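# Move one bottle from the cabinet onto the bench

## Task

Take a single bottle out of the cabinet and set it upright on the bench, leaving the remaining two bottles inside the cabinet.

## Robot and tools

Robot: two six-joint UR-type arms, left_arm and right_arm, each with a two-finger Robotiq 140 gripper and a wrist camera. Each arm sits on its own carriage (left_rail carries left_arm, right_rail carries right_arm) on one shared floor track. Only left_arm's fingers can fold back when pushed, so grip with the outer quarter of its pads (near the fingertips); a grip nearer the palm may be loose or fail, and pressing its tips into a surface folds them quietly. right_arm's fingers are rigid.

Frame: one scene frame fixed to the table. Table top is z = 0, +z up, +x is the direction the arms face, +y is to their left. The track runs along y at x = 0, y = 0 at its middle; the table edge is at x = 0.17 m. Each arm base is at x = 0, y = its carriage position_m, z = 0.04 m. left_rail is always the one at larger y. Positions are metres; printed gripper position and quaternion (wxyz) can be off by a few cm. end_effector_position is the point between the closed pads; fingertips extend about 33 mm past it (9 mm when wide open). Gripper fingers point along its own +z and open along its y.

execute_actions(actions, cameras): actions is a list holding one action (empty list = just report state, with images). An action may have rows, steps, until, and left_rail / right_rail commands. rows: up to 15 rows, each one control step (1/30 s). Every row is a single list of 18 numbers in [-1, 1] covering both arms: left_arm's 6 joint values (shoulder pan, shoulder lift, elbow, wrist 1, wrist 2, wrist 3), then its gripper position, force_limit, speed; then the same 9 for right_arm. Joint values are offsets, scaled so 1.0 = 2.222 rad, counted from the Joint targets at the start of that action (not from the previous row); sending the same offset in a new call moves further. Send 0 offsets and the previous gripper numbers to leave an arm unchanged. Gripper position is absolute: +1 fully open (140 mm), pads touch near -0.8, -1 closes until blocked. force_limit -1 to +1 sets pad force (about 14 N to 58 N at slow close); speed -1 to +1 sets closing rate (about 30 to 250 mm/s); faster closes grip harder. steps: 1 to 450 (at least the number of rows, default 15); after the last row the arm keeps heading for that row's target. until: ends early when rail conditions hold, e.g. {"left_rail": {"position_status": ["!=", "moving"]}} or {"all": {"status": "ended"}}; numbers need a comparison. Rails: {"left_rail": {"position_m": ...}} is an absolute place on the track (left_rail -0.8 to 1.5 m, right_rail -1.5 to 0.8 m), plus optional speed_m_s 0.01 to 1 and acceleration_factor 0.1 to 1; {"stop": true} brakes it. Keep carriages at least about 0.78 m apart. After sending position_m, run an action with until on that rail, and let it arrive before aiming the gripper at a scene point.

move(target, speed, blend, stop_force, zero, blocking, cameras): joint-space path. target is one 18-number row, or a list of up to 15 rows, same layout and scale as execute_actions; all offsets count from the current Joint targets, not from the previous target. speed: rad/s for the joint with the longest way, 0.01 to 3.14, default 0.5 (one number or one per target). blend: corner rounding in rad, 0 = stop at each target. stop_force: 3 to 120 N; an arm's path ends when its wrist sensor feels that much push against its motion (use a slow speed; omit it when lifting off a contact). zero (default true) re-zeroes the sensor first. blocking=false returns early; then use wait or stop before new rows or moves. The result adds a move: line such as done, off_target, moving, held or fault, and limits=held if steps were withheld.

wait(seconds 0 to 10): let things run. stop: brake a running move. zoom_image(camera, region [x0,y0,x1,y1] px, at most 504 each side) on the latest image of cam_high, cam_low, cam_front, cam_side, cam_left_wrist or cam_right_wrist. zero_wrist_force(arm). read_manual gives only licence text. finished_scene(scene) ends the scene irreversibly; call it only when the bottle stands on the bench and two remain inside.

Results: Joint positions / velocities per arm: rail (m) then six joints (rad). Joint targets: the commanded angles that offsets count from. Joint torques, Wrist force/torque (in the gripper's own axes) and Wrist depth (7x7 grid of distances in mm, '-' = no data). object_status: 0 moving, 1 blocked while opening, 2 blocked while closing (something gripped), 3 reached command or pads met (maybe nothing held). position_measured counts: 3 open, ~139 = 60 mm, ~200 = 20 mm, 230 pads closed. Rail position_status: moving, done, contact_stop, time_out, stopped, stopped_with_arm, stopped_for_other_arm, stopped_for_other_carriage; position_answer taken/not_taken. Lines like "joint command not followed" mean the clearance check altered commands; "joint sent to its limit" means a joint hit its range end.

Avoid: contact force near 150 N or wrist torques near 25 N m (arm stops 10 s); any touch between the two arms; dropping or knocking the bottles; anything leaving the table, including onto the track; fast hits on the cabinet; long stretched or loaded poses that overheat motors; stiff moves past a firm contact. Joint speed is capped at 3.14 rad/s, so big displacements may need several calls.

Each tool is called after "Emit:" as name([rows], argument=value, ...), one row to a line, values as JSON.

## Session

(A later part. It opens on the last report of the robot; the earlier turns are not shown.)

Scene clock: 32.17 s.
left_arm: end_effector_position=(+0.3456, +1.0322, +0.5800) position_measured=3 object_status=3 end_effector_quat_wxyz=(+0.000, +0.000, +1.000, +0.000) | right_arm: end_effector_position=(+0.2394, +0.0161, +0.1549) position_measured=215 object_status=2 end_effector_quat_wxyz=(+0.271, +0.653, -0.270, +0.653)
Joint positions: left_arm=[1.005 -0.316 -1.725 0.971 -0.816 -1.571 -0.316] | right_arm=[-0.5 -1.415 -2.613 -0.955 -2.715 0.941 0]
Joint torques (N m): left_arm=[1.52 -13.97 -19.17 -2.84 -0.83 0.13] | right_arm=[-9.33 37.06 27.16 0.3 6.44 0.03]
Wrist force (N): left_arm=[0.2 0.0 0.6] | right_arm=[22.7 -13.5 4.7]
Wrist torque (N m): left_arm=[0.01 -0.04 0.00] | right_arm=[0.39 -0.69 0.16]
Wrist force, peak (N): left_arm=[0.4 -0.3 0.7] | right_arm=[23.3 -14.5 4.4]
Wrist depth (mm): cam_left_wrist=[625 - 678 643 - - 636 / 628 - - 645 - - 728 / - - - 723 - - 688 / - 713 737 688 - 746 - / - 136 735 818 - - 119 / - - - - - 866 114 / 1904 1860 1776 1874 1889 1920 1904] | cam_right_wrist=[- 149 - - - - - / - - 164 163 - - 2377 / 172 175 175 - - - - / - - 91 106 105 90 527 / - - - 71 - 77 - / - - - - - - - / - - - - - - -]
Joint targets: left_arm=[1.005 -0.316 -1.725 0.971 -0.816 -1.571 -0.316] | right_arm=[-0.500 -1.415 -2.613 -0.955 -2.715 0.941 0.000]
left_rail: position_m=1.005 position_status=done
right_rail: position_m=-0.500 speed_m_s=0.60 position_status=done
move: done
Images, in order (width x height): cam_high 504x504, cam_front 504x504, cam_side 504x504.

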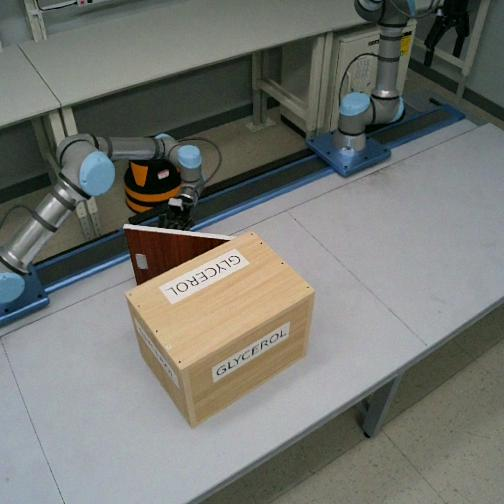

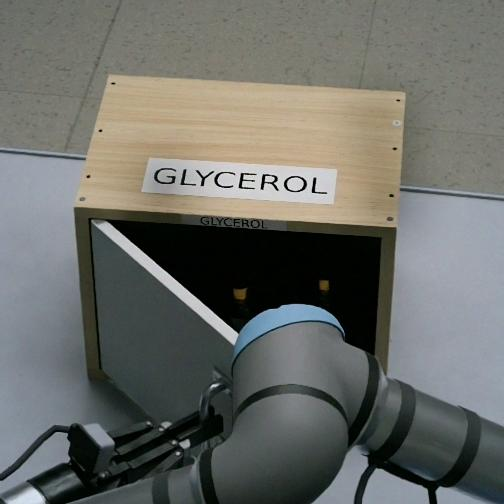

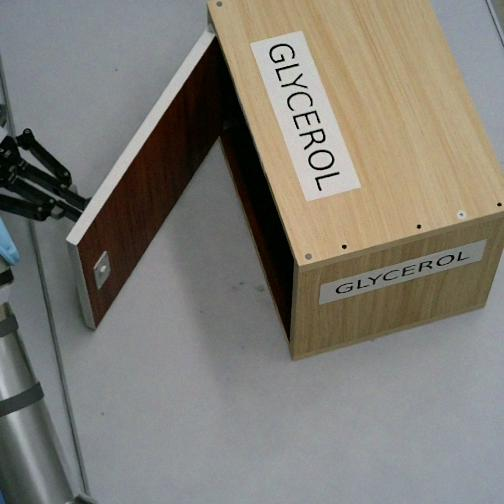

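Emit:
execute_actions([
  {"rows": [[0,0,0,0,0,0,1,1,1,0,0,0,0,0,0,-0.08,0,-0.6]], "steps": 30},
], cameras=["cam_front", "cam_right_wrist"])

Emit:
move([
  [0,0,0,0,0,0,1,1,1,0.02077,-0.05856,0.11916,-0.0606,0.02077,0,-0.08,0,-0.6],
  [0,0,0,0,0,0,1,1,1,0.09956,0.17703,-0.06771,-0.10932,-0.09681,0,-0.08,0,-0.6],
], speed=0.6, blend=0.03, cameras=["cam_front", "cam_side"])

Scene clock: 34.33 s.
left_arm: end_effector_position=(+0.3456, +1.0322, +0.5800) position_measured=3 object_status=3 end_effector_quat_wxyz=(+0.000, +0.000, +1.000, +0.000) | right_arm: end_effector_position=(+0.2394, +0.0161, +0.1549) position_measured=139 object_status=3 end_effector_quat_wxyz=(+0.271, +0.653, -0.270, +0.653)
Joint positions: left_arm=[1.005 -0.316 -1.725 0.971 -0.816 -1.571 -0.316] | right_arm=[-0.5 -1.415 -2.613 -0.955 -2.715 0.941 0]
Joint torques (N m): left_arm=[1.17 -13.63 -18.65 -2.77 -0.64 0.26] | right_arm=[-7.28 66.1 23.73 -3.77 -1.8 -0.09]
Wrist force (N): left_arm=[0.3 -0.2 0.4] | right_arm=[-2.3 0.0 0.3]
Wrist torque (N m): left_arm=[-0.03 -0.06 0.00] | right_arm=[0.01 0.38 0.06]
Wrist force, peak (N): left_arm=[0.4 0.2 0.6] | right_arm=[23.5 -13.8 4.8]
Wrist depth (mm): cam_left_wrist=[- - 625 613 669 649 686 / - - 682 - 617 - 686 / - - 700 - - - 704 / - 137 719 - - - 756 / - 127 - - 735 - 119 / - - - - 850 - 109 / 1831 1803 - 1845 1904 2334 1951] | cam_right_wrist=[- - - 154 - - - / - - - - - 170 - / 173 - - - 164 178 - / - 182 104 195 163 106 521 / - - 76 - 204 - 75 / - - - - - - 71 / - - - - - - -]
Joint targets: left_arm=[1.005 -0.316 -1.725 0.971 -0.816 -1.571 -0.316] | right_arm=[-0.500 -1.415 -2.613 -0.955 -2.715 0.941 0.000]
left_rail: position_m=1.005 position_status=done
right_rail: position_m=-0.500 speed_m_s=0.60 position_status=done
Images, in order (width x height): cam_front 504x504, cam_right_wrist 672x504.

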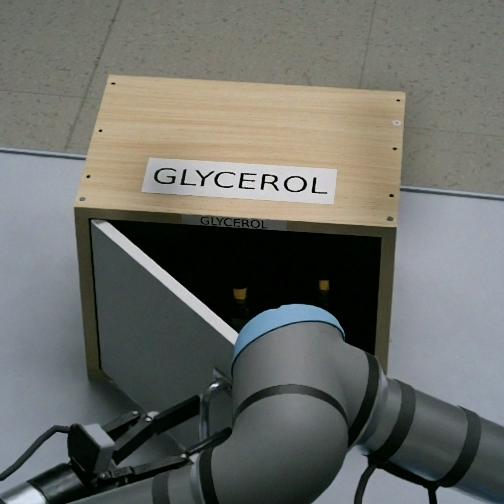

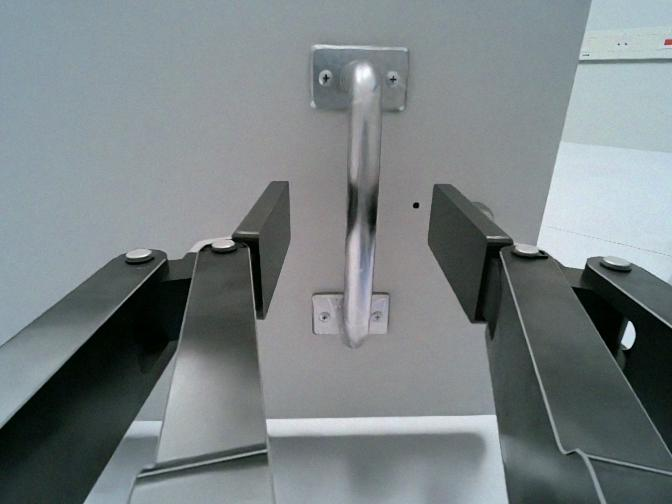

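Scene clock: 36.43 s.
left_arm: end_effector_position=(+0.3456, +1.0322, +0.5800) position_measured=3 object_status=3 end_effector_quat_wxyz=(+0.000, +0.000, +1.000, +0.000) | right_arm: end_effector_position=(+0.1798, +0.0401, +0.3698) position_measured=139 object_status=3 end_effector_quat_wxyz=(+0.123, +0.696, -0.123, +0.696)
Joint positions: left_arm=[1.005 -0.316 -1.725 0.971 -0.816 -1.571 -0.316] | right_arm=[-0.5 -1.194 -2.22 -1.105 -2.958 0.726 0]
Joint torques (N m): left_arm=[0.33 -13.42 -19.65 -2.86 -0.85 0.27] | right_arm=[14.59 55.6 13.77 -3.6 -1.64 0.03]
Wrist force (N): left_arm=[0.5 -0.1 0.1] | right_arm=[-2.3 -0.4 0.1]
Wrist torque (N m): left_arm=[-0.02 -0.09 0.00] | right_arm=[-0.07 0.42 0.02]
Wrist force, peak (N): left_arm=[0.6 -0.1 0.4] | right_arm=[-4.9 -0.3 0.2]
Wrist depth (mm): cam_left_wrist=[626 609 - 645 642 650 638 / - - 665 - - 686 - / - 732 - 713 - 737 - / - 136 - - 749 - 742 / - 778 - - - - 119 / - 856 835 - - - 104 / 1845 1790 1817 1889 1920 1889 -] | cam_right_wrist=[3228 - - 4325 4325 - - / 2846 - - 5149 - - - / 3379 454 517 522 486 - 5691 / 2703 368 104 738 162 106 1138 / - - 76 - - - 75 / - - - - - - 71 / - - - 377 - - -]
Joint targets: left_arm=[1.005 -0.316 -1.725 0.971 -0.816 -1.571 -0.316] | right_arm=[-0.500 -1.194 -2.220 -1.105 -2.958 0.726 0.000]
left_rail: position_m=1.005 position_status=done
right_rail: position_m=-0.500 speed_m_s=0.60 position_status=done
move: done
Images, in order (width x height): cam_front 504x504, cam_side 504x504.

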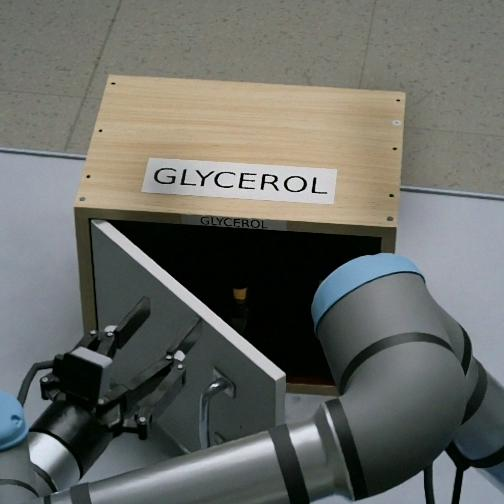

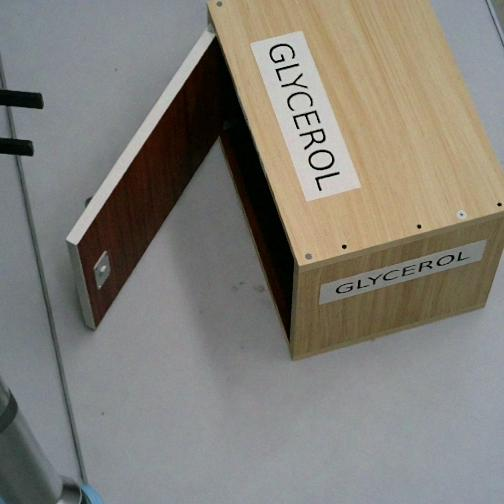

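Emit:
execute_actions([
  {"right_rail": {"position_m": -0.75, "speed_m_s": 0.6, "acceleration_factor": 0.5}, "steps": 90, "until": {"right_rail": {"position_status": ["!=", "moving"]}}},
], cameras=[])

Emit:
move(target=[0,0,0,0,0,0,1,1,1,-0.03991,0.13047,-0.40697,0.27649,-0.3541,0,1,0,0], speed=0.7, cameras=["cam_front", "cam_right_wrist", "cam_high"])

Scene clock: 37.87 s.
left_arm: end_effector_position=(+0.3456, +1.0322, +0.5800) position_measured=3 object_status=3 end_effector_quat_wxyz=(+0.000, +0.000, +1.000, +0.000) | right_arm: end_effector_position=(+0.1798, -0.2099, +0.3699) position_measured=139 object_status=3 end_effector_quat_wxyz=(+0.123, +0.696, -0.123, +0.696)
Joint positions: left_arm=[1.005 -0.316 -1.725 0.971 -0.816 -1.571 -0.316] | right_arm=[-0.75 -1.194 -2.22 -1.105 -2.958 0.726 0]
Joint torques (N m): left_arm=[0.86 -13.28 -18.96 -2.89 -0.87 0.23] | right_arm=[11.72 41.91 19.38 -0.25 0.36 0.03]
Wrist force (N): left_arm=[0.3 -0.2 0.4] | right_arm=[-2.4 -0.3 0.3]
Wrist torque (N m): left_arm=[-0.04 -0.05 0.01] | right_arm=[-0.04 0.45 0.02]
Wrist force, peak (N): left_arm=[0.5 -0.4 0.4] | right_arm=[-2.2 -2.1 -0.7]
Wrist depth (mm): cam_left_wrist=[615 626 - - 631 647 640 / 630 635 - - 656 674 661 / - - - - 671 - - / - 135 773 - - 744 763 / - 126 796 - - - 119 / - 826 - - - 888 109 / 1750 1790 1817 - 1904 1935 1967] | cam_right_wrist=[- - 5845 - - - 2606 / 4325 - - - 3488 2846 3046 / 487 514 4240 - 168 2544 2377 / 589 395 104 4005 142 106 - / - - 75 - - - 75 / - - - - - - 71 / - - - - - - -]
Joint targets: left_arm=[1.005 -0.316 -1.725 0.971 -0.816 -1.571 -0.316] | right_arm=[-0.750 -1.194 -2.220 -1.105 -2.958 0.726 0.000]
Tool commands: left_gripper/position=+1.0 left_gripper/force_limit=+1.0 left_gripper/speed=+1.0 right_gripper/position=-0.08 right_gripper/force_limit=+0.0 right_gripper/speed=-0.6
left_rail: position_m=1.005 position_status=done
right_rail: position_m=-0.750 speed_m_s=0.60 position_status=done
No camera images: "cameras" was empty.

Scene clock: 39.90 s.
left_arm: end_effector_position=(+0.3456, +1.0322, +0.5800) position_measured=3 object_status=3 end_effector_quat_wxyz=(+0.000, +0.000, +1.000, +0.000) | right_arm: end_effector_position=(+0.2998, -0.1999, +0.2199) position_measured=3 object_status=3 end_effector_quat_wxyz=(-0.123, +0.696, +0.123, +0.696)
Joint positions: left_arm=[1.005 -0.316 -1.725 0.971 -0.816 -1.571 -0.316] | right_arm=[-0.75 -1.282 -1.93 -2.009 -2.344 -0.061 0]
Joint torques (N m): left_arm=[1.04 -12.69 -19.8 -2.94 -0.91 0.25] | right_arm=[-13.28 42.14 7.93 1.55 -1.78 0.01]
Wrist force (N): left_arm=[0.2 0.1 0.4] | right_arm=[-2.2 0.0 0.4]
Wrist torque (N m): left_arm=[0.04 -0.03 0.00] | right_arm=[0.02 0.43 0.02]
Wrist force, peak (N): left_arm=[0.4 -0.3 0.5] | right_arm=[-2.8 0.8 0.6]
Wrist depth (mm): cam_left_wrist=[623 610 - 674 665 643 696 / 692 678 - - - 694 - / - - - - - 708 - / - 136 - - - - - / - 126 815 - - - 119 / - - - - - 810 109 / 1763 1904 1790 1845 1860 1904 1889] | cam_right_wrist=[348 - 4159 285 266 - - / 427 512 601 566 303 - 4159 / - 525 644 602 311 3488 3729 / - 115 607 614 343 142 116 / - 446 442 444 363 - - / - 375 367 384 - - - / - - 309 - 292 310 -]
Joint targets: left_arm=[1.005 -0.316 -1.725 0.971 -0.816 -1.571 -0.316] | right_arm=[-0.750 -1.282 -1.930 -2.010 -2.344 -0.061 0.000]
left_rail: position_m=1.005 position_status=done
right_rail: position_m=-0.750 speed_m_s=0.60 position_status=done
move: done
Images, in order (width x height): cam_high 504x504, cam_front 504x504, cam_right_wrist 672x504.

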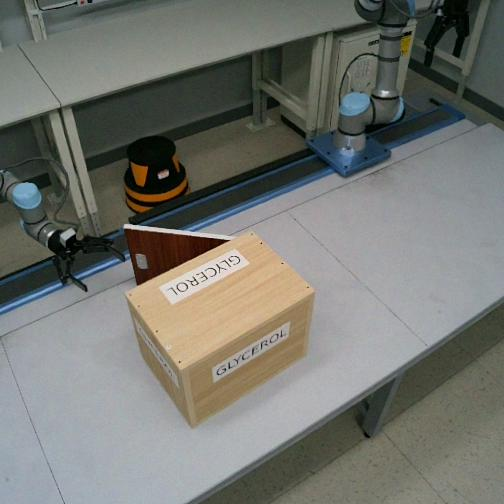

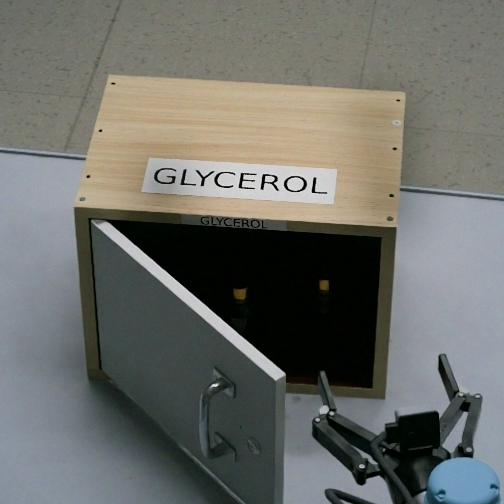

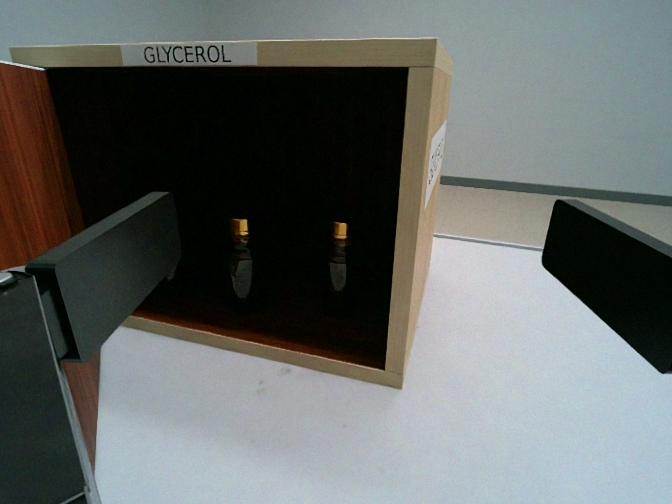

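Emit:
zoom_image(camera="cam_right_wrist", region=[40, 60, 440, 400])

Emit:
zoom_image(camera="cam_front", region=[80, 200, 420, 420])

Scaled by 1.260 from the camera's 672x504 image, which has a finer 960x720 frame.

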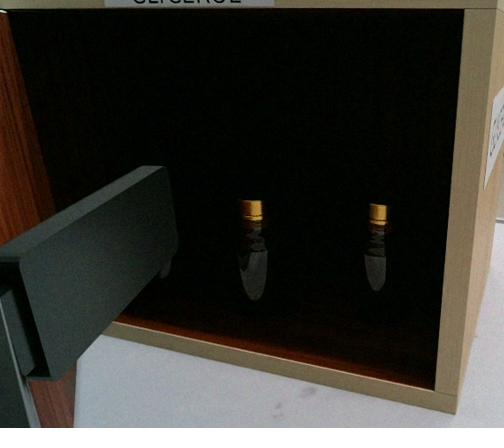

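Scaled by 1.482 from the camera's 504x504 image, which has a finer 720x720 frame.

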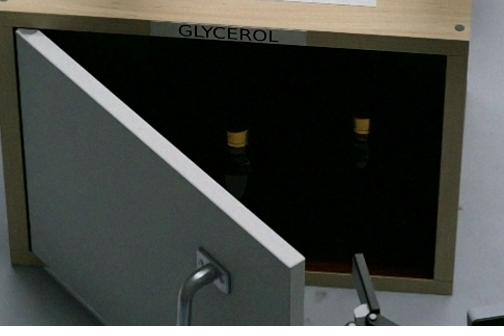

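Emit:
move(target=[0,0,0,0,0,0,1,1,1,-0.11271,-0.11176,0.07554,0.03622,-0.11271,0,0.175,0,0], speed=0.4, cameras=["cam_front", "cam_right_wrist", "cam_side"])

Emit:
zoom_image(camera="cam_right_wrist", region=[160, 60, 500, 315])

Scene clock: 43.10 s.
left_arm: end_effector_position=(+0.3456, +1.0322, +0.5800) position_measured=3 object_status=3 end_effector_quat_wxyz=(+0.000, +0.000, +1.000, +0.000) | right_arm: end_effector_position=(+0.4067, -0.1459, +0.1499) position_measured=107 object_status=3 end_effector_quat_wxyz=(-0.123, +0.696, +0.123, +0.696)
Joint positions: left_arm=[1.005 -0.316 -1.725 0.971 -0.816 -1.571 -0.316] | right_arm=[-0.75 -1.533 -2.178 -1.842 -2.264 -0.311 0]
Joint torques (N m): left_arm=[0.51 -12.48 -18.66 -2.76 -0.98 0.14] | right_arm=[-13.97 28.24 26.12 2.5 -1.59 0.1]
Wrist force (N): left_arm=[0.0 -0.1 0.5] | right_arm=[-1.7 -0.3 0.3]
Wrist torque (N m): left_arm=[-0.02 0.00 0.00] | right_arm=[-0.03 0.28 0.02]
Wrist force, peak (N): left_arm=[0.6 0.0 0.6] | right_arm=[-2.9 -0.2 1.8]
Wrist depth (mm): cam_left_wrist=[- - - - - - - / - 659 - - - - - / - - - - - - - / - 135 749 739 - - - / - 136 770 807 829 - 119 / - - 832 850 915 - 109 / 1803 1860 1803 - 1904 1845 -] | cam_right_wrist=[350 439 460 427 402 158 3794 / 359 452 492 453 431 165 - / 372 466 517 482 451 181 - / 379 - 125 390 398 119 568 / - - 300 310 303 - 87 / - - 275 264 246 - - / - - - 221 - - -]
Joint targets: left_arm=[1.005 -0.316 -1.725 0.971 -0.816 -1.571 -0.316] | right_arm=[-0.750 -1.533 -2.178 -1.842 -2.263 -0.311 0.000]
left_rail: position_m=1.005 position_status=done
right_rail: position_m=-0.750 speed_m_s=0.60 position_status=done
move: done
Images, in order (width x height): cam_front 504x504, cam_side 504x504, cam_right_wrist 672x504.

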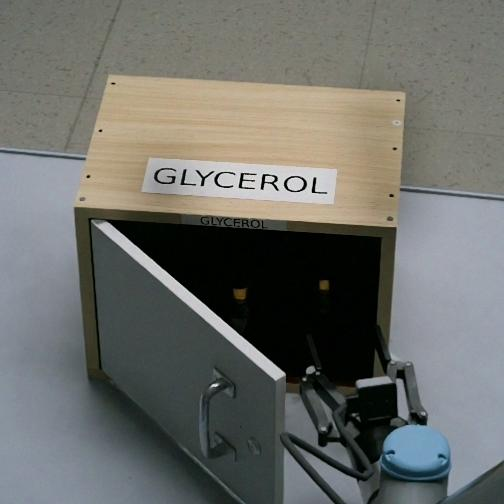

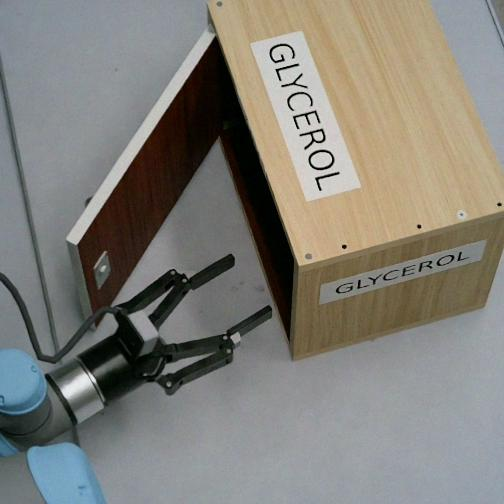

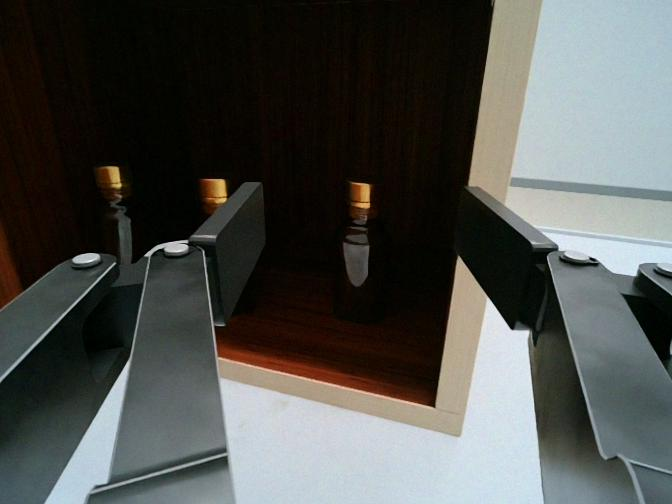

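Scaled by 1.482 from the camera's 672x504 image, which has a finer 960x720 frame.

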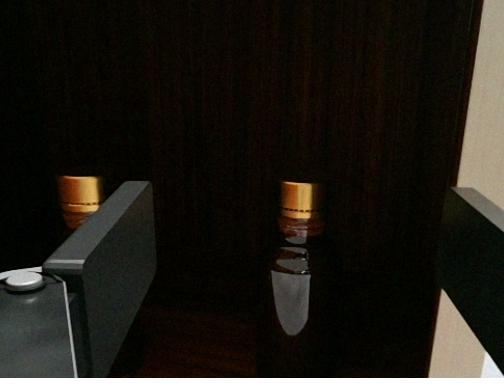

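Emit:
zoom_image(camera="cam_right_wrist", region=[300, 160, 430, 350])

Emit:
zoom_image(camera="cam_right_wrist", region=[60, 130, 260, 300])

Scaled by 2.653 from the camera's 672x504 image, which has a finer 960x720 frame.

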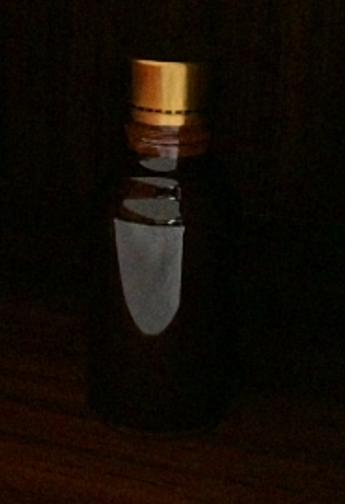

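Scaled by 2.520 from the camera's 672x504 image, which has a finer 960x720 frame.

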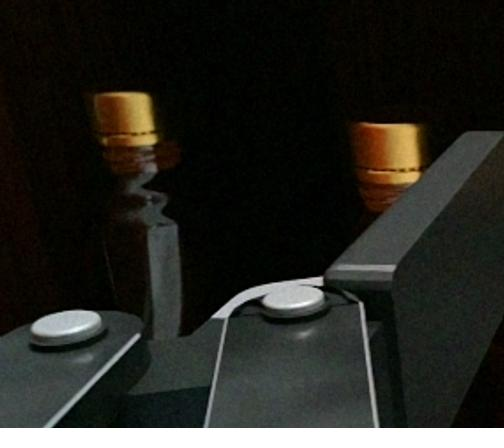

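Emit:
move(target=[0,0,0,0,0,0,1,1,1,-0.0597,0.08814,-0.17046,0.08232,-0.45243,0,-0.8,0,0], speed=0.8)

Emit:
move([
  [0,0,0,0,0,0,1,1,1,0.08358,-0.0568,0.1091,-0.0523,0.08357,0,-0.8,0,0],
  [0,0,0,0,0,0,1,1,1,0.10267,-0.12854,0.25039,-0.12185,0.10266,0,-0.8,0,0],
], speed=0.35, blend=0.1, stop_force=40, cameras=["cam_front", "cam_side", "cam_right_wrist"])

Scene clock: 48.27 s.
left_arm: end_effector_position=(+0.3456, +1.0322, +0.5800) position_measured=3 object_status=3 end_effector_quat_wxyz=(+0.000, +0.000, +1.000, +0.000) | right_arm: end_effector_position=(+0.2733, -0.1105, +0.1498) position_measured=229 object_status=3 end_effector_quat_wxyz=(-0.405, +0.579, +0.406, +0.579)
Joint positions: left_arm=[1.005 -0.316 -1.725 0.971 -0.816 -1.571 -0.316] | right_arm=[-0.75 -1.665 -1.982 -2.22 -2.081 -1.316 0]
Joint torques (N m): left_arm=[1.44 -13.83 -19.2 -2.91 -1 0.07] | right_arm=[-13.79 40.62 4.49 3.71 -1.61 0.03]
Wrist force (N): left_arm=[0.2 0.2 0.5] | right_arm=[-1.8 -0.1 0.4]
Wrist torque (N m): left_arm=[0.05 -0.04 0.00] | right_arm=[0.03 0.29 0.09]
Wrist force, peak (N): left_arm=[0.8 0.1 0.4] | right_arm=[-2.7 0.2 0.4]
Wrist depth (mm): cam_left_wrist=[- 633 635 630 - - 635 / - 642 671 682 - - - / - - 719 726 - - - / - 138 - 773 753 - 756 / - 135 - 796 - - 119 / - - - 850 - - 109 / 1803 1831 1935 1817 1889 1904 -] | cam_right_wrist=[- - 130 230 423 463 457 / 974 - 142 201 457 501 483 / 932 798 - - 485 549 485 / - 527 - 105 112 427 434 / - - - 72 77 77 349 / - - - - - - - / - - - - - - -]
Joint targets: left_arm=[1.005 -0.316 -1.725 0.971 -0.816 -1.571 -0.316] | right_arm=[-0.750 -1.666 -1.982 -2.220 -2.081 -1.317 0.000]
left_rail: position_m=1.005 position_status=done
right_rail: position_m=-0.750 speed_m_s=0.60 position_status=done
move: done

Scene clock: 51.07 s.
left_arm: end_effector_position=(+0.3456, +1.0322, +0.5800) position_measured=3 object_status=3 end_effector_quat_wxyz=(+0.000, +0.000, +1.000, +0.000) | right_arm: end_effector_position=(+0.1654, +0.1040, +0.1498) position_measured=229 object_status=3 end_effector_quat_wxyz=(-0.406, +0.579, +0.406, +0.579)
Joint positions: left_arm=[1.005 -0.316 -1.725 0.971 -0.816 -1.571 -0.316] | right_arm=[-0.75 -1.437 -2.268 -1.664 -2.351 -1.089 0]
Joint torques (N m): left_arm=[1.39 -13.52 -18.53 -2.78 -0.98 0.21] | right_arm=[16.69 35.53 31.35 0.31 1.16 0.03]
Wrist force (N): left_arm=[0.7 0.0 0.4] | right_arm=[-1.5 1.7 -1.6]
Wrist torque (N m): left_arm=[0.01 -0.14 0.00] | right_arm=[-0.17 0.19 0.06]
Wrist force, peak (N): left_arm=[0.9 0.0 0.2] | right_arm=[-1.7 5.2 -4.1]
Wrist depth (mm): cam_left_wrist=[- 626 645 - - - - / - - - - - - 692 / - - - 694 - 704 732 / - 139 702 - - 147 134 / - 124 735 - - - 119 / - 791 869 - 905 - 109 / 1737 1860 1763 1737 1889 1904 1920] | cam_right_wrist=[- - - 141 159 - 202 / - 125 140 158 171 198 - / - - - - - - 242 / 505 - - 105 89 221 294 / - - - 71 77 77 325 / - - - - - - - / - - - - - - -]
Joint targets: left_arm=[1.005 -0.316 -1.725 0.971 -0.816 -1.571 -0.316] | right_arm=[-0.750 -1.437 -2.268 -1.664 -2.351 -1.089 0.000]
left_rail: position_m=1.005 position_status=done
right_rail: position_m=-0.750 speed_m_s=0.60 position_status=done
move: done
Images, in order (width x height): cam_front 504x504, cam_side 504x504, cam_right_wrist 672x504.

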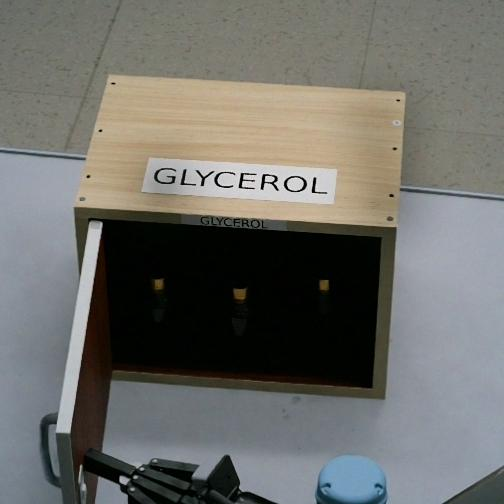

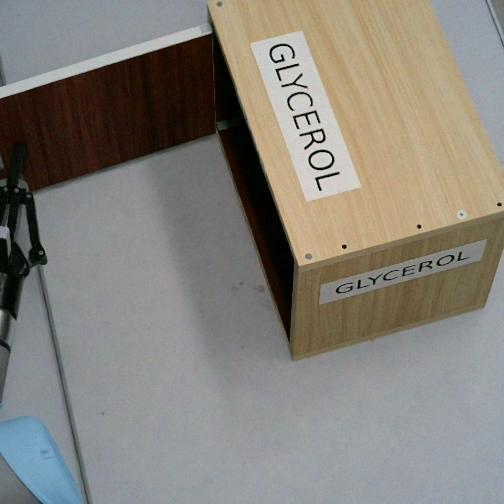

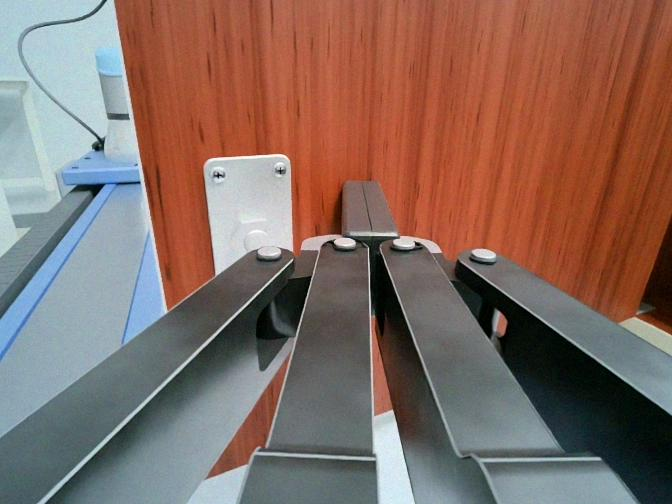

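Emit:
execute_actions([
  {"left_rail": {"position_m": 0.85, "speed_m_s": 0.6, "acceleration_factor": 0.5}, "steps": 60, "until": {"left_rail": {"position_status": ["!=", "moving"]}}},
], cameras=[])

Emit:
move(target=[-0.29536,0.03315,0.31361,0.00653,0.6547,0.07111,-0.8,0,0,0.00495,0.00915,-0.01816,0.00901,0.26023,0,-0.8,0,0], speed=1.0)

Emit:
move(target=[-0.29536,0.03315,0.31361,0.00653,0.6547,0.07111,-0.8,0,0,-0.01234,-0.14811,0.29772,-0.14962,0.24295,0,1,0,0], speed=1.0, cameras=["all"])

Scene clock: 53.53 s.
left_arm: end_effector_position=(+0.3456, +0.8773, +0.5800) position_measured=3 object_status=3 end_effector_quat_wxyz=(+0.000, +0.000, +1.000, +0.000) | right_arm: end_effector_position=(+0.1654, +0.1040, +0.1498) position_measured=229 object_status=3 end_effector_quat_wxyz=(-0.406, +0.579, +0.406, +0.579)
Joint positions: left_arm=[0.85 -0.316 -1.725 0.971 -0.816 -1.571 -0.316] | right_arm=[-0.75 -1.437 -2.268 -1.664 -2.351 -1.089 0]
Joint torques (N m): left_arm=[0.84 -13.64 -18.88 -2.83 -1.2 0.22] | right_arm=[16.1 35.77 31.53 0.38 1.11 0.07]
Wrist force (N): left_arm=[0.0 0.0 0.2] | right_arm=[-2.1 1.6 -1.5]
Wrist torque (N m): left_arm=[0.00 0.00 0.00] | right_arm=[-0.20 0.27 0.06]
Wrist force, peak (N): left_arm=[0.0 2.3 0.0] | right_arm=[-2.1 1.9 -1.7]
Wrist depth (mm): cam_left_wrist=[633 - - 628 638 665 - / - - - - - - - / - - - - 652 692 674 / - 135 - - - 746 - / - 135 810 - - 824 119 / - - 835 853 - 847 114 / 1845 1803 1845 1845 1831 1904 1984] | cam_right_wrist=[- - 128 148 - - - / - - - 158 - 199 218 / 718 - - - 192 205 - / - - - 105 112 93 274 / - - - 71 77 77 335 / - - - - - - - / - - - - - - -]
Joint targets: left_arm=[0.850 -0.316 -1.725 0.971 -0.816 -1.571 -0.316] | right_arm=[-0.750 -1.437 -2.268 -1.664 -2.351 -1.089 0.000]
Tool commands: left_gripper/position=+1.0 left_gripper/force_limit=+1.0 left_gripper/speed=+1.0 right_gripper/position=-0.8 right_gripper/force_limit=+0.0 right_gripper/speed=+0.0
left_rail: position_m=0.850 speed_m_s=0.60 position_status=done
right_rail: position_m=-0.750 speed_m_s=0.60 position_status=done
No camera images: "cameras" was empty.

Scene clock: 55.80 s.
left_arm: end_effector_position=(+0.5924, +0.7664, +0.5240) position_measured=229 object_status=3 end_effector_quat_wxyz=(+0.088, +0.507, +0.533, +0.672) | right_arm: end_effector_position=(+0.3015, -0.0104, +0.1498) position_measured=229 object_status=3 end_effector_quat_wxyz=(-0.227, +0.670, +0.228, +0.670)
Joint positions: left_arm=[0.85 -0.972 -1.652 1.667 -0.802 -0.116 -0.158] | right_arm=[-0.75 -1.426 -2.248 -1.704 -2.331 -0.51 0]
Joint torques (N m): left_arm=[-6.91 -8.99 -12.81 0.32 3.54 1.59] | right_arm=[14.7 54.27 8.21 2.89 1.92 -0.02]
Wrist force (N): left_arm=[-2.2 0.0 -0.3] | right_arm=[-1.5 -0.3 0.4]
Wrist torque (N m): left_arm=[0.18 0.48 -0.16] | right_arm=[-0.06 0.21 0.04]
Wrist force, peak (N): left_arm=[-3.5 0.0 -1.0] | right_arm=[-2.2 1.6 -1.6]
Wrist depth (mm): cam_left_wrist=[- 2903 - - 3902 - - / 2246 - - - - 4408 - / 2000 2164 3839 3902 4034 - - / 1984 2125 3013 123 3662 - - / - 1860 92 - 92 82 - / - - - - - - - / - - - - - - -] | cam_right_wrist=[186 206 - 387 493 447 400 / - - - 412 524 473 423 / - 228 - 410 568 489 439 / - - - 105 107 432 297 / - - - 72 77 - 306 / - - - - - - - / - - - - - - -]
Joint targets: left_arm=[0.850 -0.972 -1.652 1.667 -0.802 -0.116 -0.158] | right_arm=[-0.750 -1.426 -2.248 -1.704 -2.331 -0.510 0.000]
left_rail: position_m=0.850 speed_m_s=0.60 position_status=done
right_rail: position_m=-0.750 speed_m_s=0.60 position_status=done
move: done

Scene clock: 58.07 s.
left_arm: end_effector_position=(+0.1714, +0.2622, +0.2506) position_measured=229 object_status=3 end_effector_quat_wxyz=(+0.455, +0.542, -0.454, +0.542) | right_arm: end_effector_position=(+0.3598, -0.0049, +0.1498) position_measured=3 object_status=3 end_effector_quat_wxyz=(-0.031, +0.706, +0.031, +0.706)
Joint positions: left_arm=[0.85 -1.628 -1.578 2.364 -0.787 1.338 0] | right_arm=[-0.75 -1.454 -2.577 -1.043 -2.664 0.029 0]
Joint torques (N m): left_arm=[-7.04 -5.39 -5.21 -0.37 1.46 1.51] | right_arm=[-13.47 45.66 32.2 -2.17 1.93 0.02]
Wrist force (N): left_arm=[-3.3 0.5 -1.0] | right_arm=[-1.4 -0.6 -0.1]
Wrist torque (N m): left_arm=[0.21 0.75 -0.15] | right_arm=[-0.11 0.26 0.03]
Wrist force, peak (N): left_arm=[-5.3 2.8 -1.4] | right_arm=[-1.7 -0.6 0.5]
Wrist depth (mm): cam_left_wrist=[- - - - 647 582 2768 / - 594 - - 866 365 380 / - - 238 237 238 363 369 / - 266 258 123 - 401 3013 / - - - - 92 92 2164 / - - - - - - - / - - - - - - -] | cam_right_wrist=[248 330 451 448 441 413 265 / 265 336 478 473 468 409 263 / 216 319 505 502 496 375 261 / - 123 414 413 425 325 116 / - 298 317 319 322 323 - / - - 270 - - - - / - - - - - - -]
Joint targets: left_arm=[0.850 -1.629 -1.578 2.364 -0.787 1.339 0.000] | right_arm=[-0.750 -1.454 -2.577 -1.043 -2.664 0.029 0.000]
left_rail: position_m=0.850 speed_m_s=0.60 position_status=done
right_rail: position_m=-0.750 speed_m_s=0.60 position_status=done
move: done

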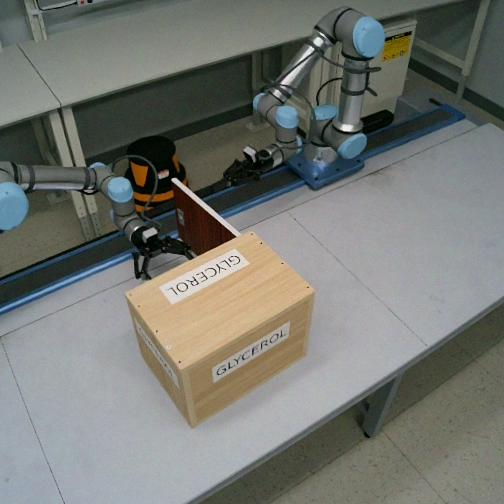

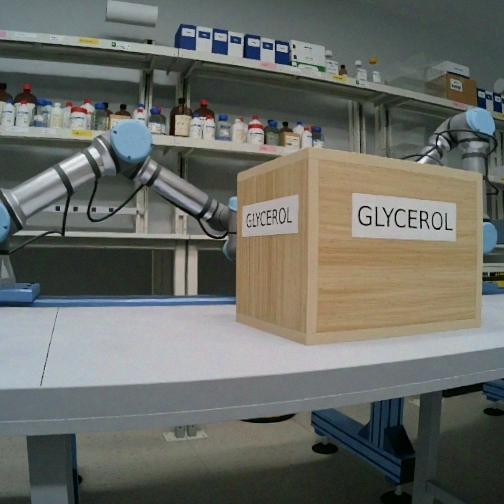

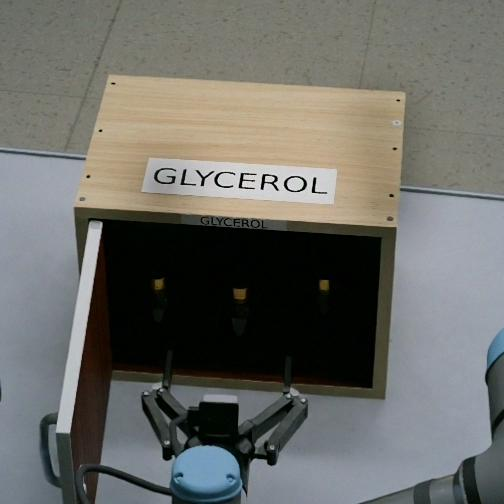

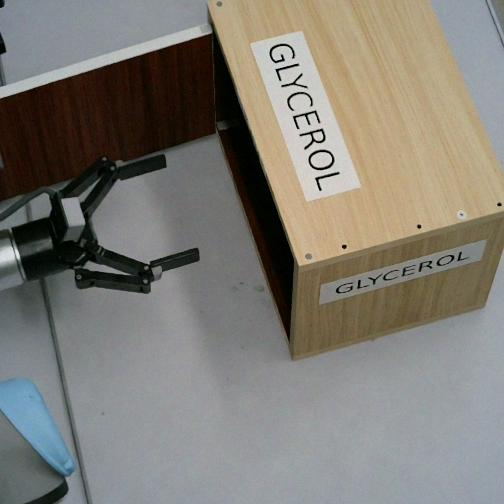

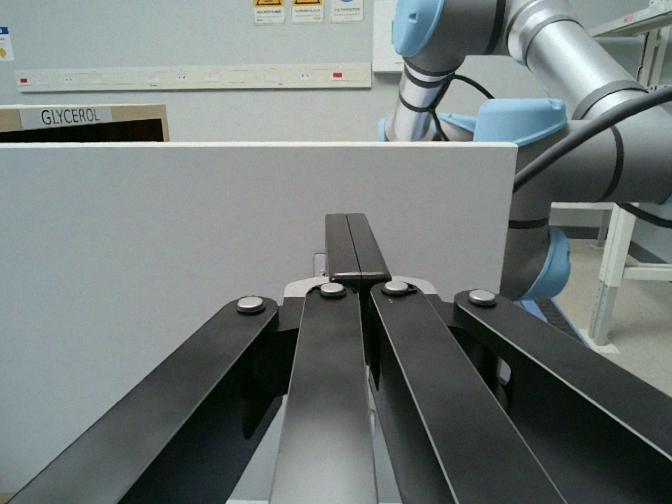

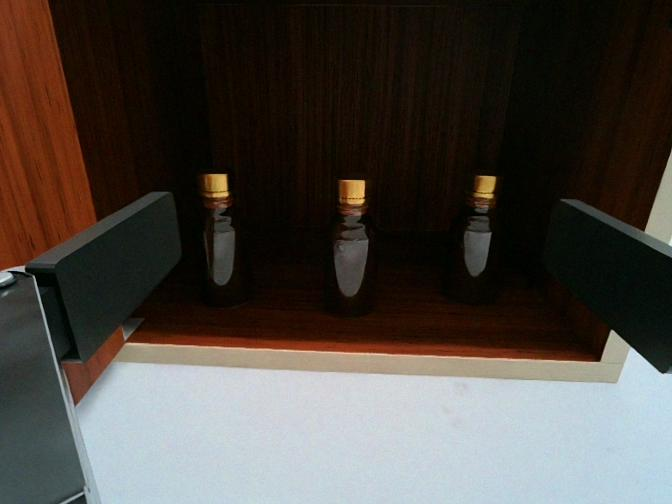

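Emit:
zoom_image(camera="cam_right_wrist", region=[280, 160, 420, 340])

Emit:
zoom_image(camera="cam_right_wrist", region=[160, 150, 560, 400])

Scaled by 2.800 from the camera's 672x504 image, which has a finer 960x720 frame.

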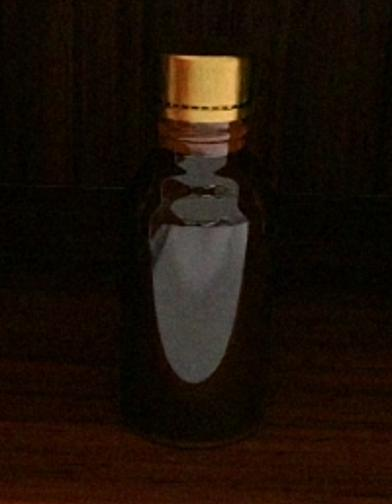

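Scaled by 1.260 from the camera's 672x504 image, which has a finer 960x720 frame.

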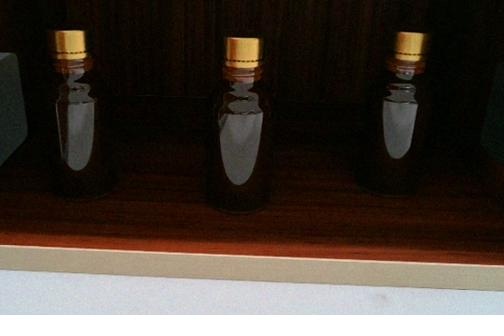

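Emit:
move([
  [0,0,0,0,0,0,-0.8,0,0,-0.03153,-0.05362,0.01291,0.04071,-0.03153,0,0.175,0,0],
  [0,0,0,0,0,0,-0.8,0,0,-0.06889,-0.07577,0.05132,0.02445,-0.06889,0,0.175,0,0],
], speed=0.25, blend=0.03, cameras=["cam_front", "cam_side", "cam_right_wrist"])

Scene clock: 60.50 s.
left_arm: end_effector_position=(+0.1712, +0.2622, +0.2505) position_measured=229 object_status=3 end_effector_quat_wxyz=(+0.455, +0.541, -0.454, +0.542) | right_arm: end_effector_position=(+0.4692, +0.0018, +0.0678) position_measured=107 object_status=3 end_effector_quat_wxyz=(-0.031, +0.706, +0.031, +0.706)
Joint positions: left_arm=[0.85 -1.629 -1.578 2.364 -0.787 1.339 0] | right_arm=[-0.75 -1.607 -2.745 -0.929 -2.609 -0.123 0]
Joint torques (N m): left_arm=[-7.42 -5.59 -5.79 -0.11 1.6 1.59] | right_arm=[-13.9 49.46 32.53 -1.77 -1.92 0.01]
Wrist force (N): left_arm=[-3.7 0.3 -1.0] | right_arm=[-1.4 -0.4 0.2]
Wrist torque (N m): left_arm=[0.18 0.83 -0.16] | right_arm=[-0.06 0.23 0.04]
Wrist force, peak (N): left_arm=[-3.9 0.9 -0.9] | right_arm=[-2.3 -0.1 -0.2]
Wrist depth (mm): cam_left_wrist=[2404 - - - 633 574 - / 597 620 3450 - 682 520 - / 248 244 240 242 241 299 - / - 261 260 123 248 383 2939 / - 272 93 - 92 82 2506 / - - - - - - - / - - - - - - -] | cam_right_wrist=[238 310 353 345 347 342 253 / 240 182 376 - 370 357 239 / 242 187 396 - 385 201 238 / 244 192 125 190 232 119 237 / - - 164 174 176 118 87 / - - 162 158 157 - - / - - - - - - -]
Joint targets: left_arm=[0.850 -1.629 -1.578 2.364 -0.787 1.339 0.000] | right_arm=[-0.750 -1.607 -2.745 -0.929 -2.609 -0.124 0.000]
left_rail: position_m=0.850 speed_m_s=0.60 position_status=done
right_rail: position_m=-0.750 speed_m_s=0.60 position_status=done
move: done
Images, in order (width x height): cam_front 504x504, cam_side 504x504, cam_right_wrist 672x504.

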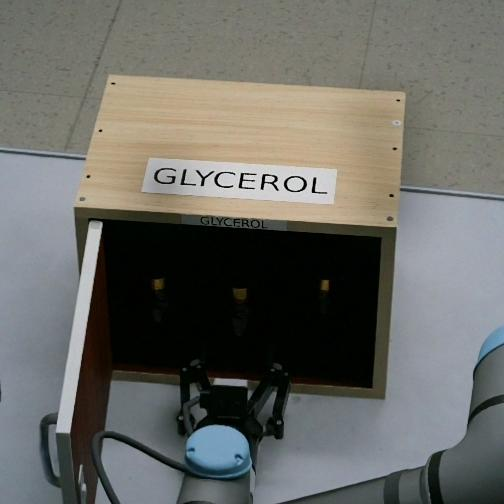

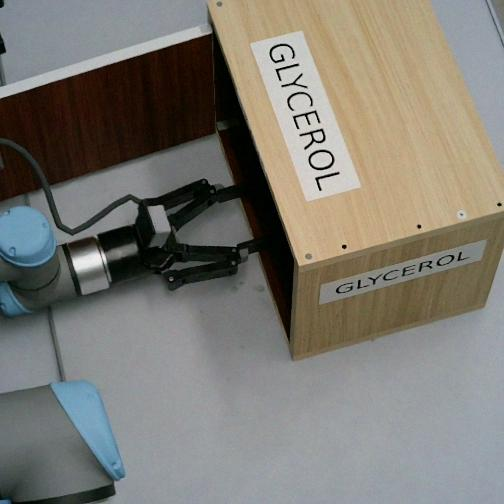

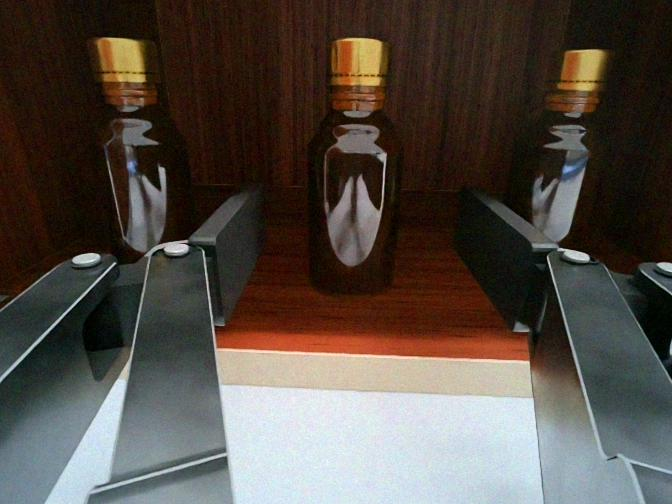

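Emit:
move(target=[0,0,0,0,0,0,-0.8,0,0,-0.03653,-0.0253,0.05448,-0.02918,-0.03653,0,0.175,0,0], speed=0.15, cameras=["cam_right_wrist"])

Emit:
execute_actions([
  {"rows": [[0,0,0,0,0,0,-0.8,0,0,0,0,0,0,0,0,-1,-0.1,-0.9]], "steps": 60},
], cameras=["cam_right_wrist", "cam_front"])

Scene clock: 62.10 s.
left_arm: end_effector_position=(+0.1712, +0.2622, +0.2505) position_measured=229 object_status=3 end_effector_quat_wxyz=(+0.455, +0.541, -0.454, +0.542) | right_arm: end_effector_position=(+0.5300, +0.0072, +0.0678) position_measured=107 object_status=3 end_effector_quat_wxyz=(-0.031, +0.706, +0.031, +0.706)
Joint positions: left_arm=[0.85 -1.629 -1.578 2.364 -0.787 1.339 0] | right_arm=[-0.75 -1.688 -2.801 -0.808 -2.674 -0.205 0]
Joint torques (N m): left_arm=[-5.82 -5.29 -6.78 -0.15 1.47 1.74] | right_arm=[-14.53 52.27 33.56 -1.86 -1.81 0.03]
Wrist force (N): left_arm=[-3.6 0.8 -0.7] | right_arm=[-1.2 -0.5 0.0]
Wrist torque (N m): left_arm=[0.28 0.80 -0.16] | right_arm=[-0.09 0.13 0.06]
Wrist force, peak (N): left_arm=[-3.9 1.0 -0.8] | right_arm=[-1.7 -0.5 0.1]
Wrist depth (mm): cam_left_wrist=[3013 - - 3091 626 - - / 615 574 - 665 635 - 2768 / 245 243 243 241 - - - / - 261 259 123 257 371 2800 / - 271 - - 92 82 2088 / - - - - - - - / - - - - - - -] | cam_right_wrist=[234 297 300 291 291 292 282 / 132 316 321 - 315 311 145 / 130 332 337 - 328 329 144 / - 143 124 - 215 119 143 / - - 163 - 175 118 87 / - - 133 128 135 135 - / - - 108 113 109 109 -]
Joint targets: left_arm=[0.850 -1.629 -1.578 2.364 -0.787 1.339 0.000] | right_arm=[-0.750 -1.688 -2.801 -0.808 -2.674 -0.205 0.000]
left_rail: position_m=0.850 speed_m_s=0.60 position_status=done
right_rail: position_m=-0.750 speed_m_s=0.60 position_status=done
move: done
Images, in order (width x height): cam_right_wrist 672x504.

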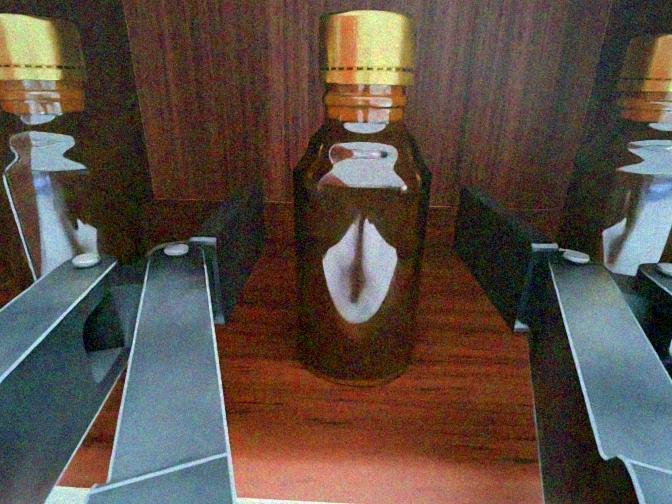

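Scene clock: 64.30 s.
left_arm: end_effector_position=(+0.1712, +0.2622, +0.2505) position_measured=229 object_status=3 end_effector_quat_wxyz=(+0.455, +0.541, -0.454, +0.542) | right_arm: end_effector_position=(+0.5301, +0.0071, +0.0678) position_measured=162 object_status=2 end_effector_quat_wxyz=(-0.031, +0.706, +0.031, +0.706)
Joint positions: left_arm=[0.85 -1.629 -1.578 2.364 -0.787 1.339 0] | right_arm=[-0.75 -1.688 -2.801 -0.808 -2.674 -0.205 0]
Joint torques (N m): left_arm=[-6.83 -6.07 -6.08 -0.39 1.44 1.51] | right_arm=[-12.08 51.7 28.84 -0.16 1.95 0.06]
Wrist force (N): left_arm=[-3.4 0.6 -1.0] | right_arm=[-1.4 -0.5 -0.9]
Wrist torque (N m): left_arm=[0.25 0.76 -0.16] | right_arm=[-0.05 0.17 0.09]
Wrist force, peak (N): left_arm=[-3.9 1.0 -1.2] | right_arm=[-1.6 -1.4 0.0]
Wrist depth (mm): cam_left_wrist=[- - - - 638 2834 - / 600 594 - 1026 640 2939 1845 / 249 244 246 244 241 235 - / 259 261 258 123 252 367 2736 / 276 - - - 92 82 2125 / - - - - - - - / - - - - - - -] | cam_right_wrist=[234 298 300 106 287 291 282 / 132 317 320 - 309 312 145 / 130 327 340 112 332 332 143 / 134 150 96 119 119 162 144 / - 71 - 135 133 72 75 / - - - 134 134 - 68 / - - - 113 109 - -]
Joint targets: left_arm=[0.850 -1.629 -1.578 2.364 -0.787 1.339 0.000] | right_arm=[-0.750 -1.688 -2.801 -0.808 -2.674 -0.205 0.000]
left_rail: position_m=0.850 speed_m_s=0.60 position_status=done
right_rail: position_m=-0.750 speed_m_s=0.60 position_status=done
Images, in order (width x height): cam_front 504x504, cam_right_wrist 672x504.

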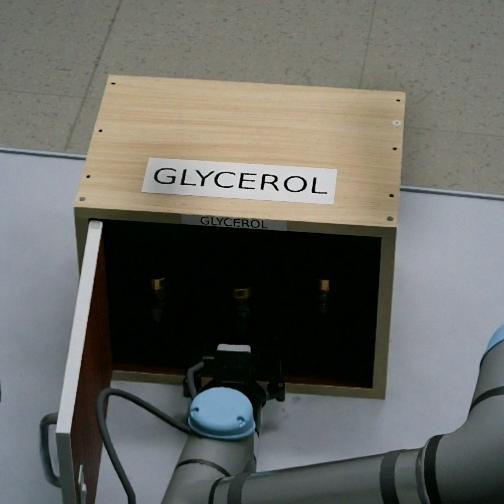

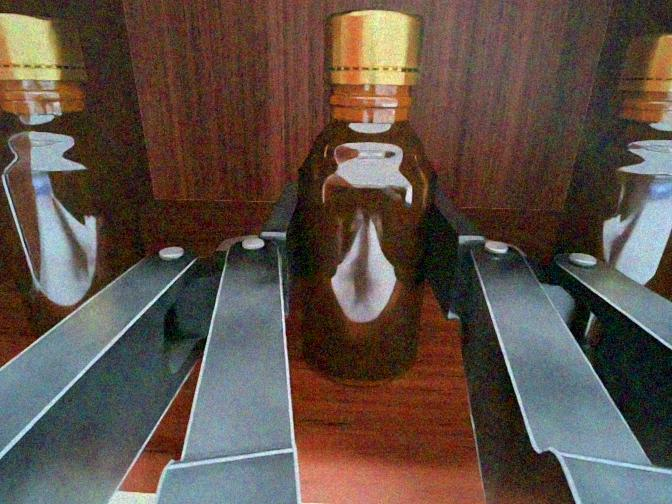

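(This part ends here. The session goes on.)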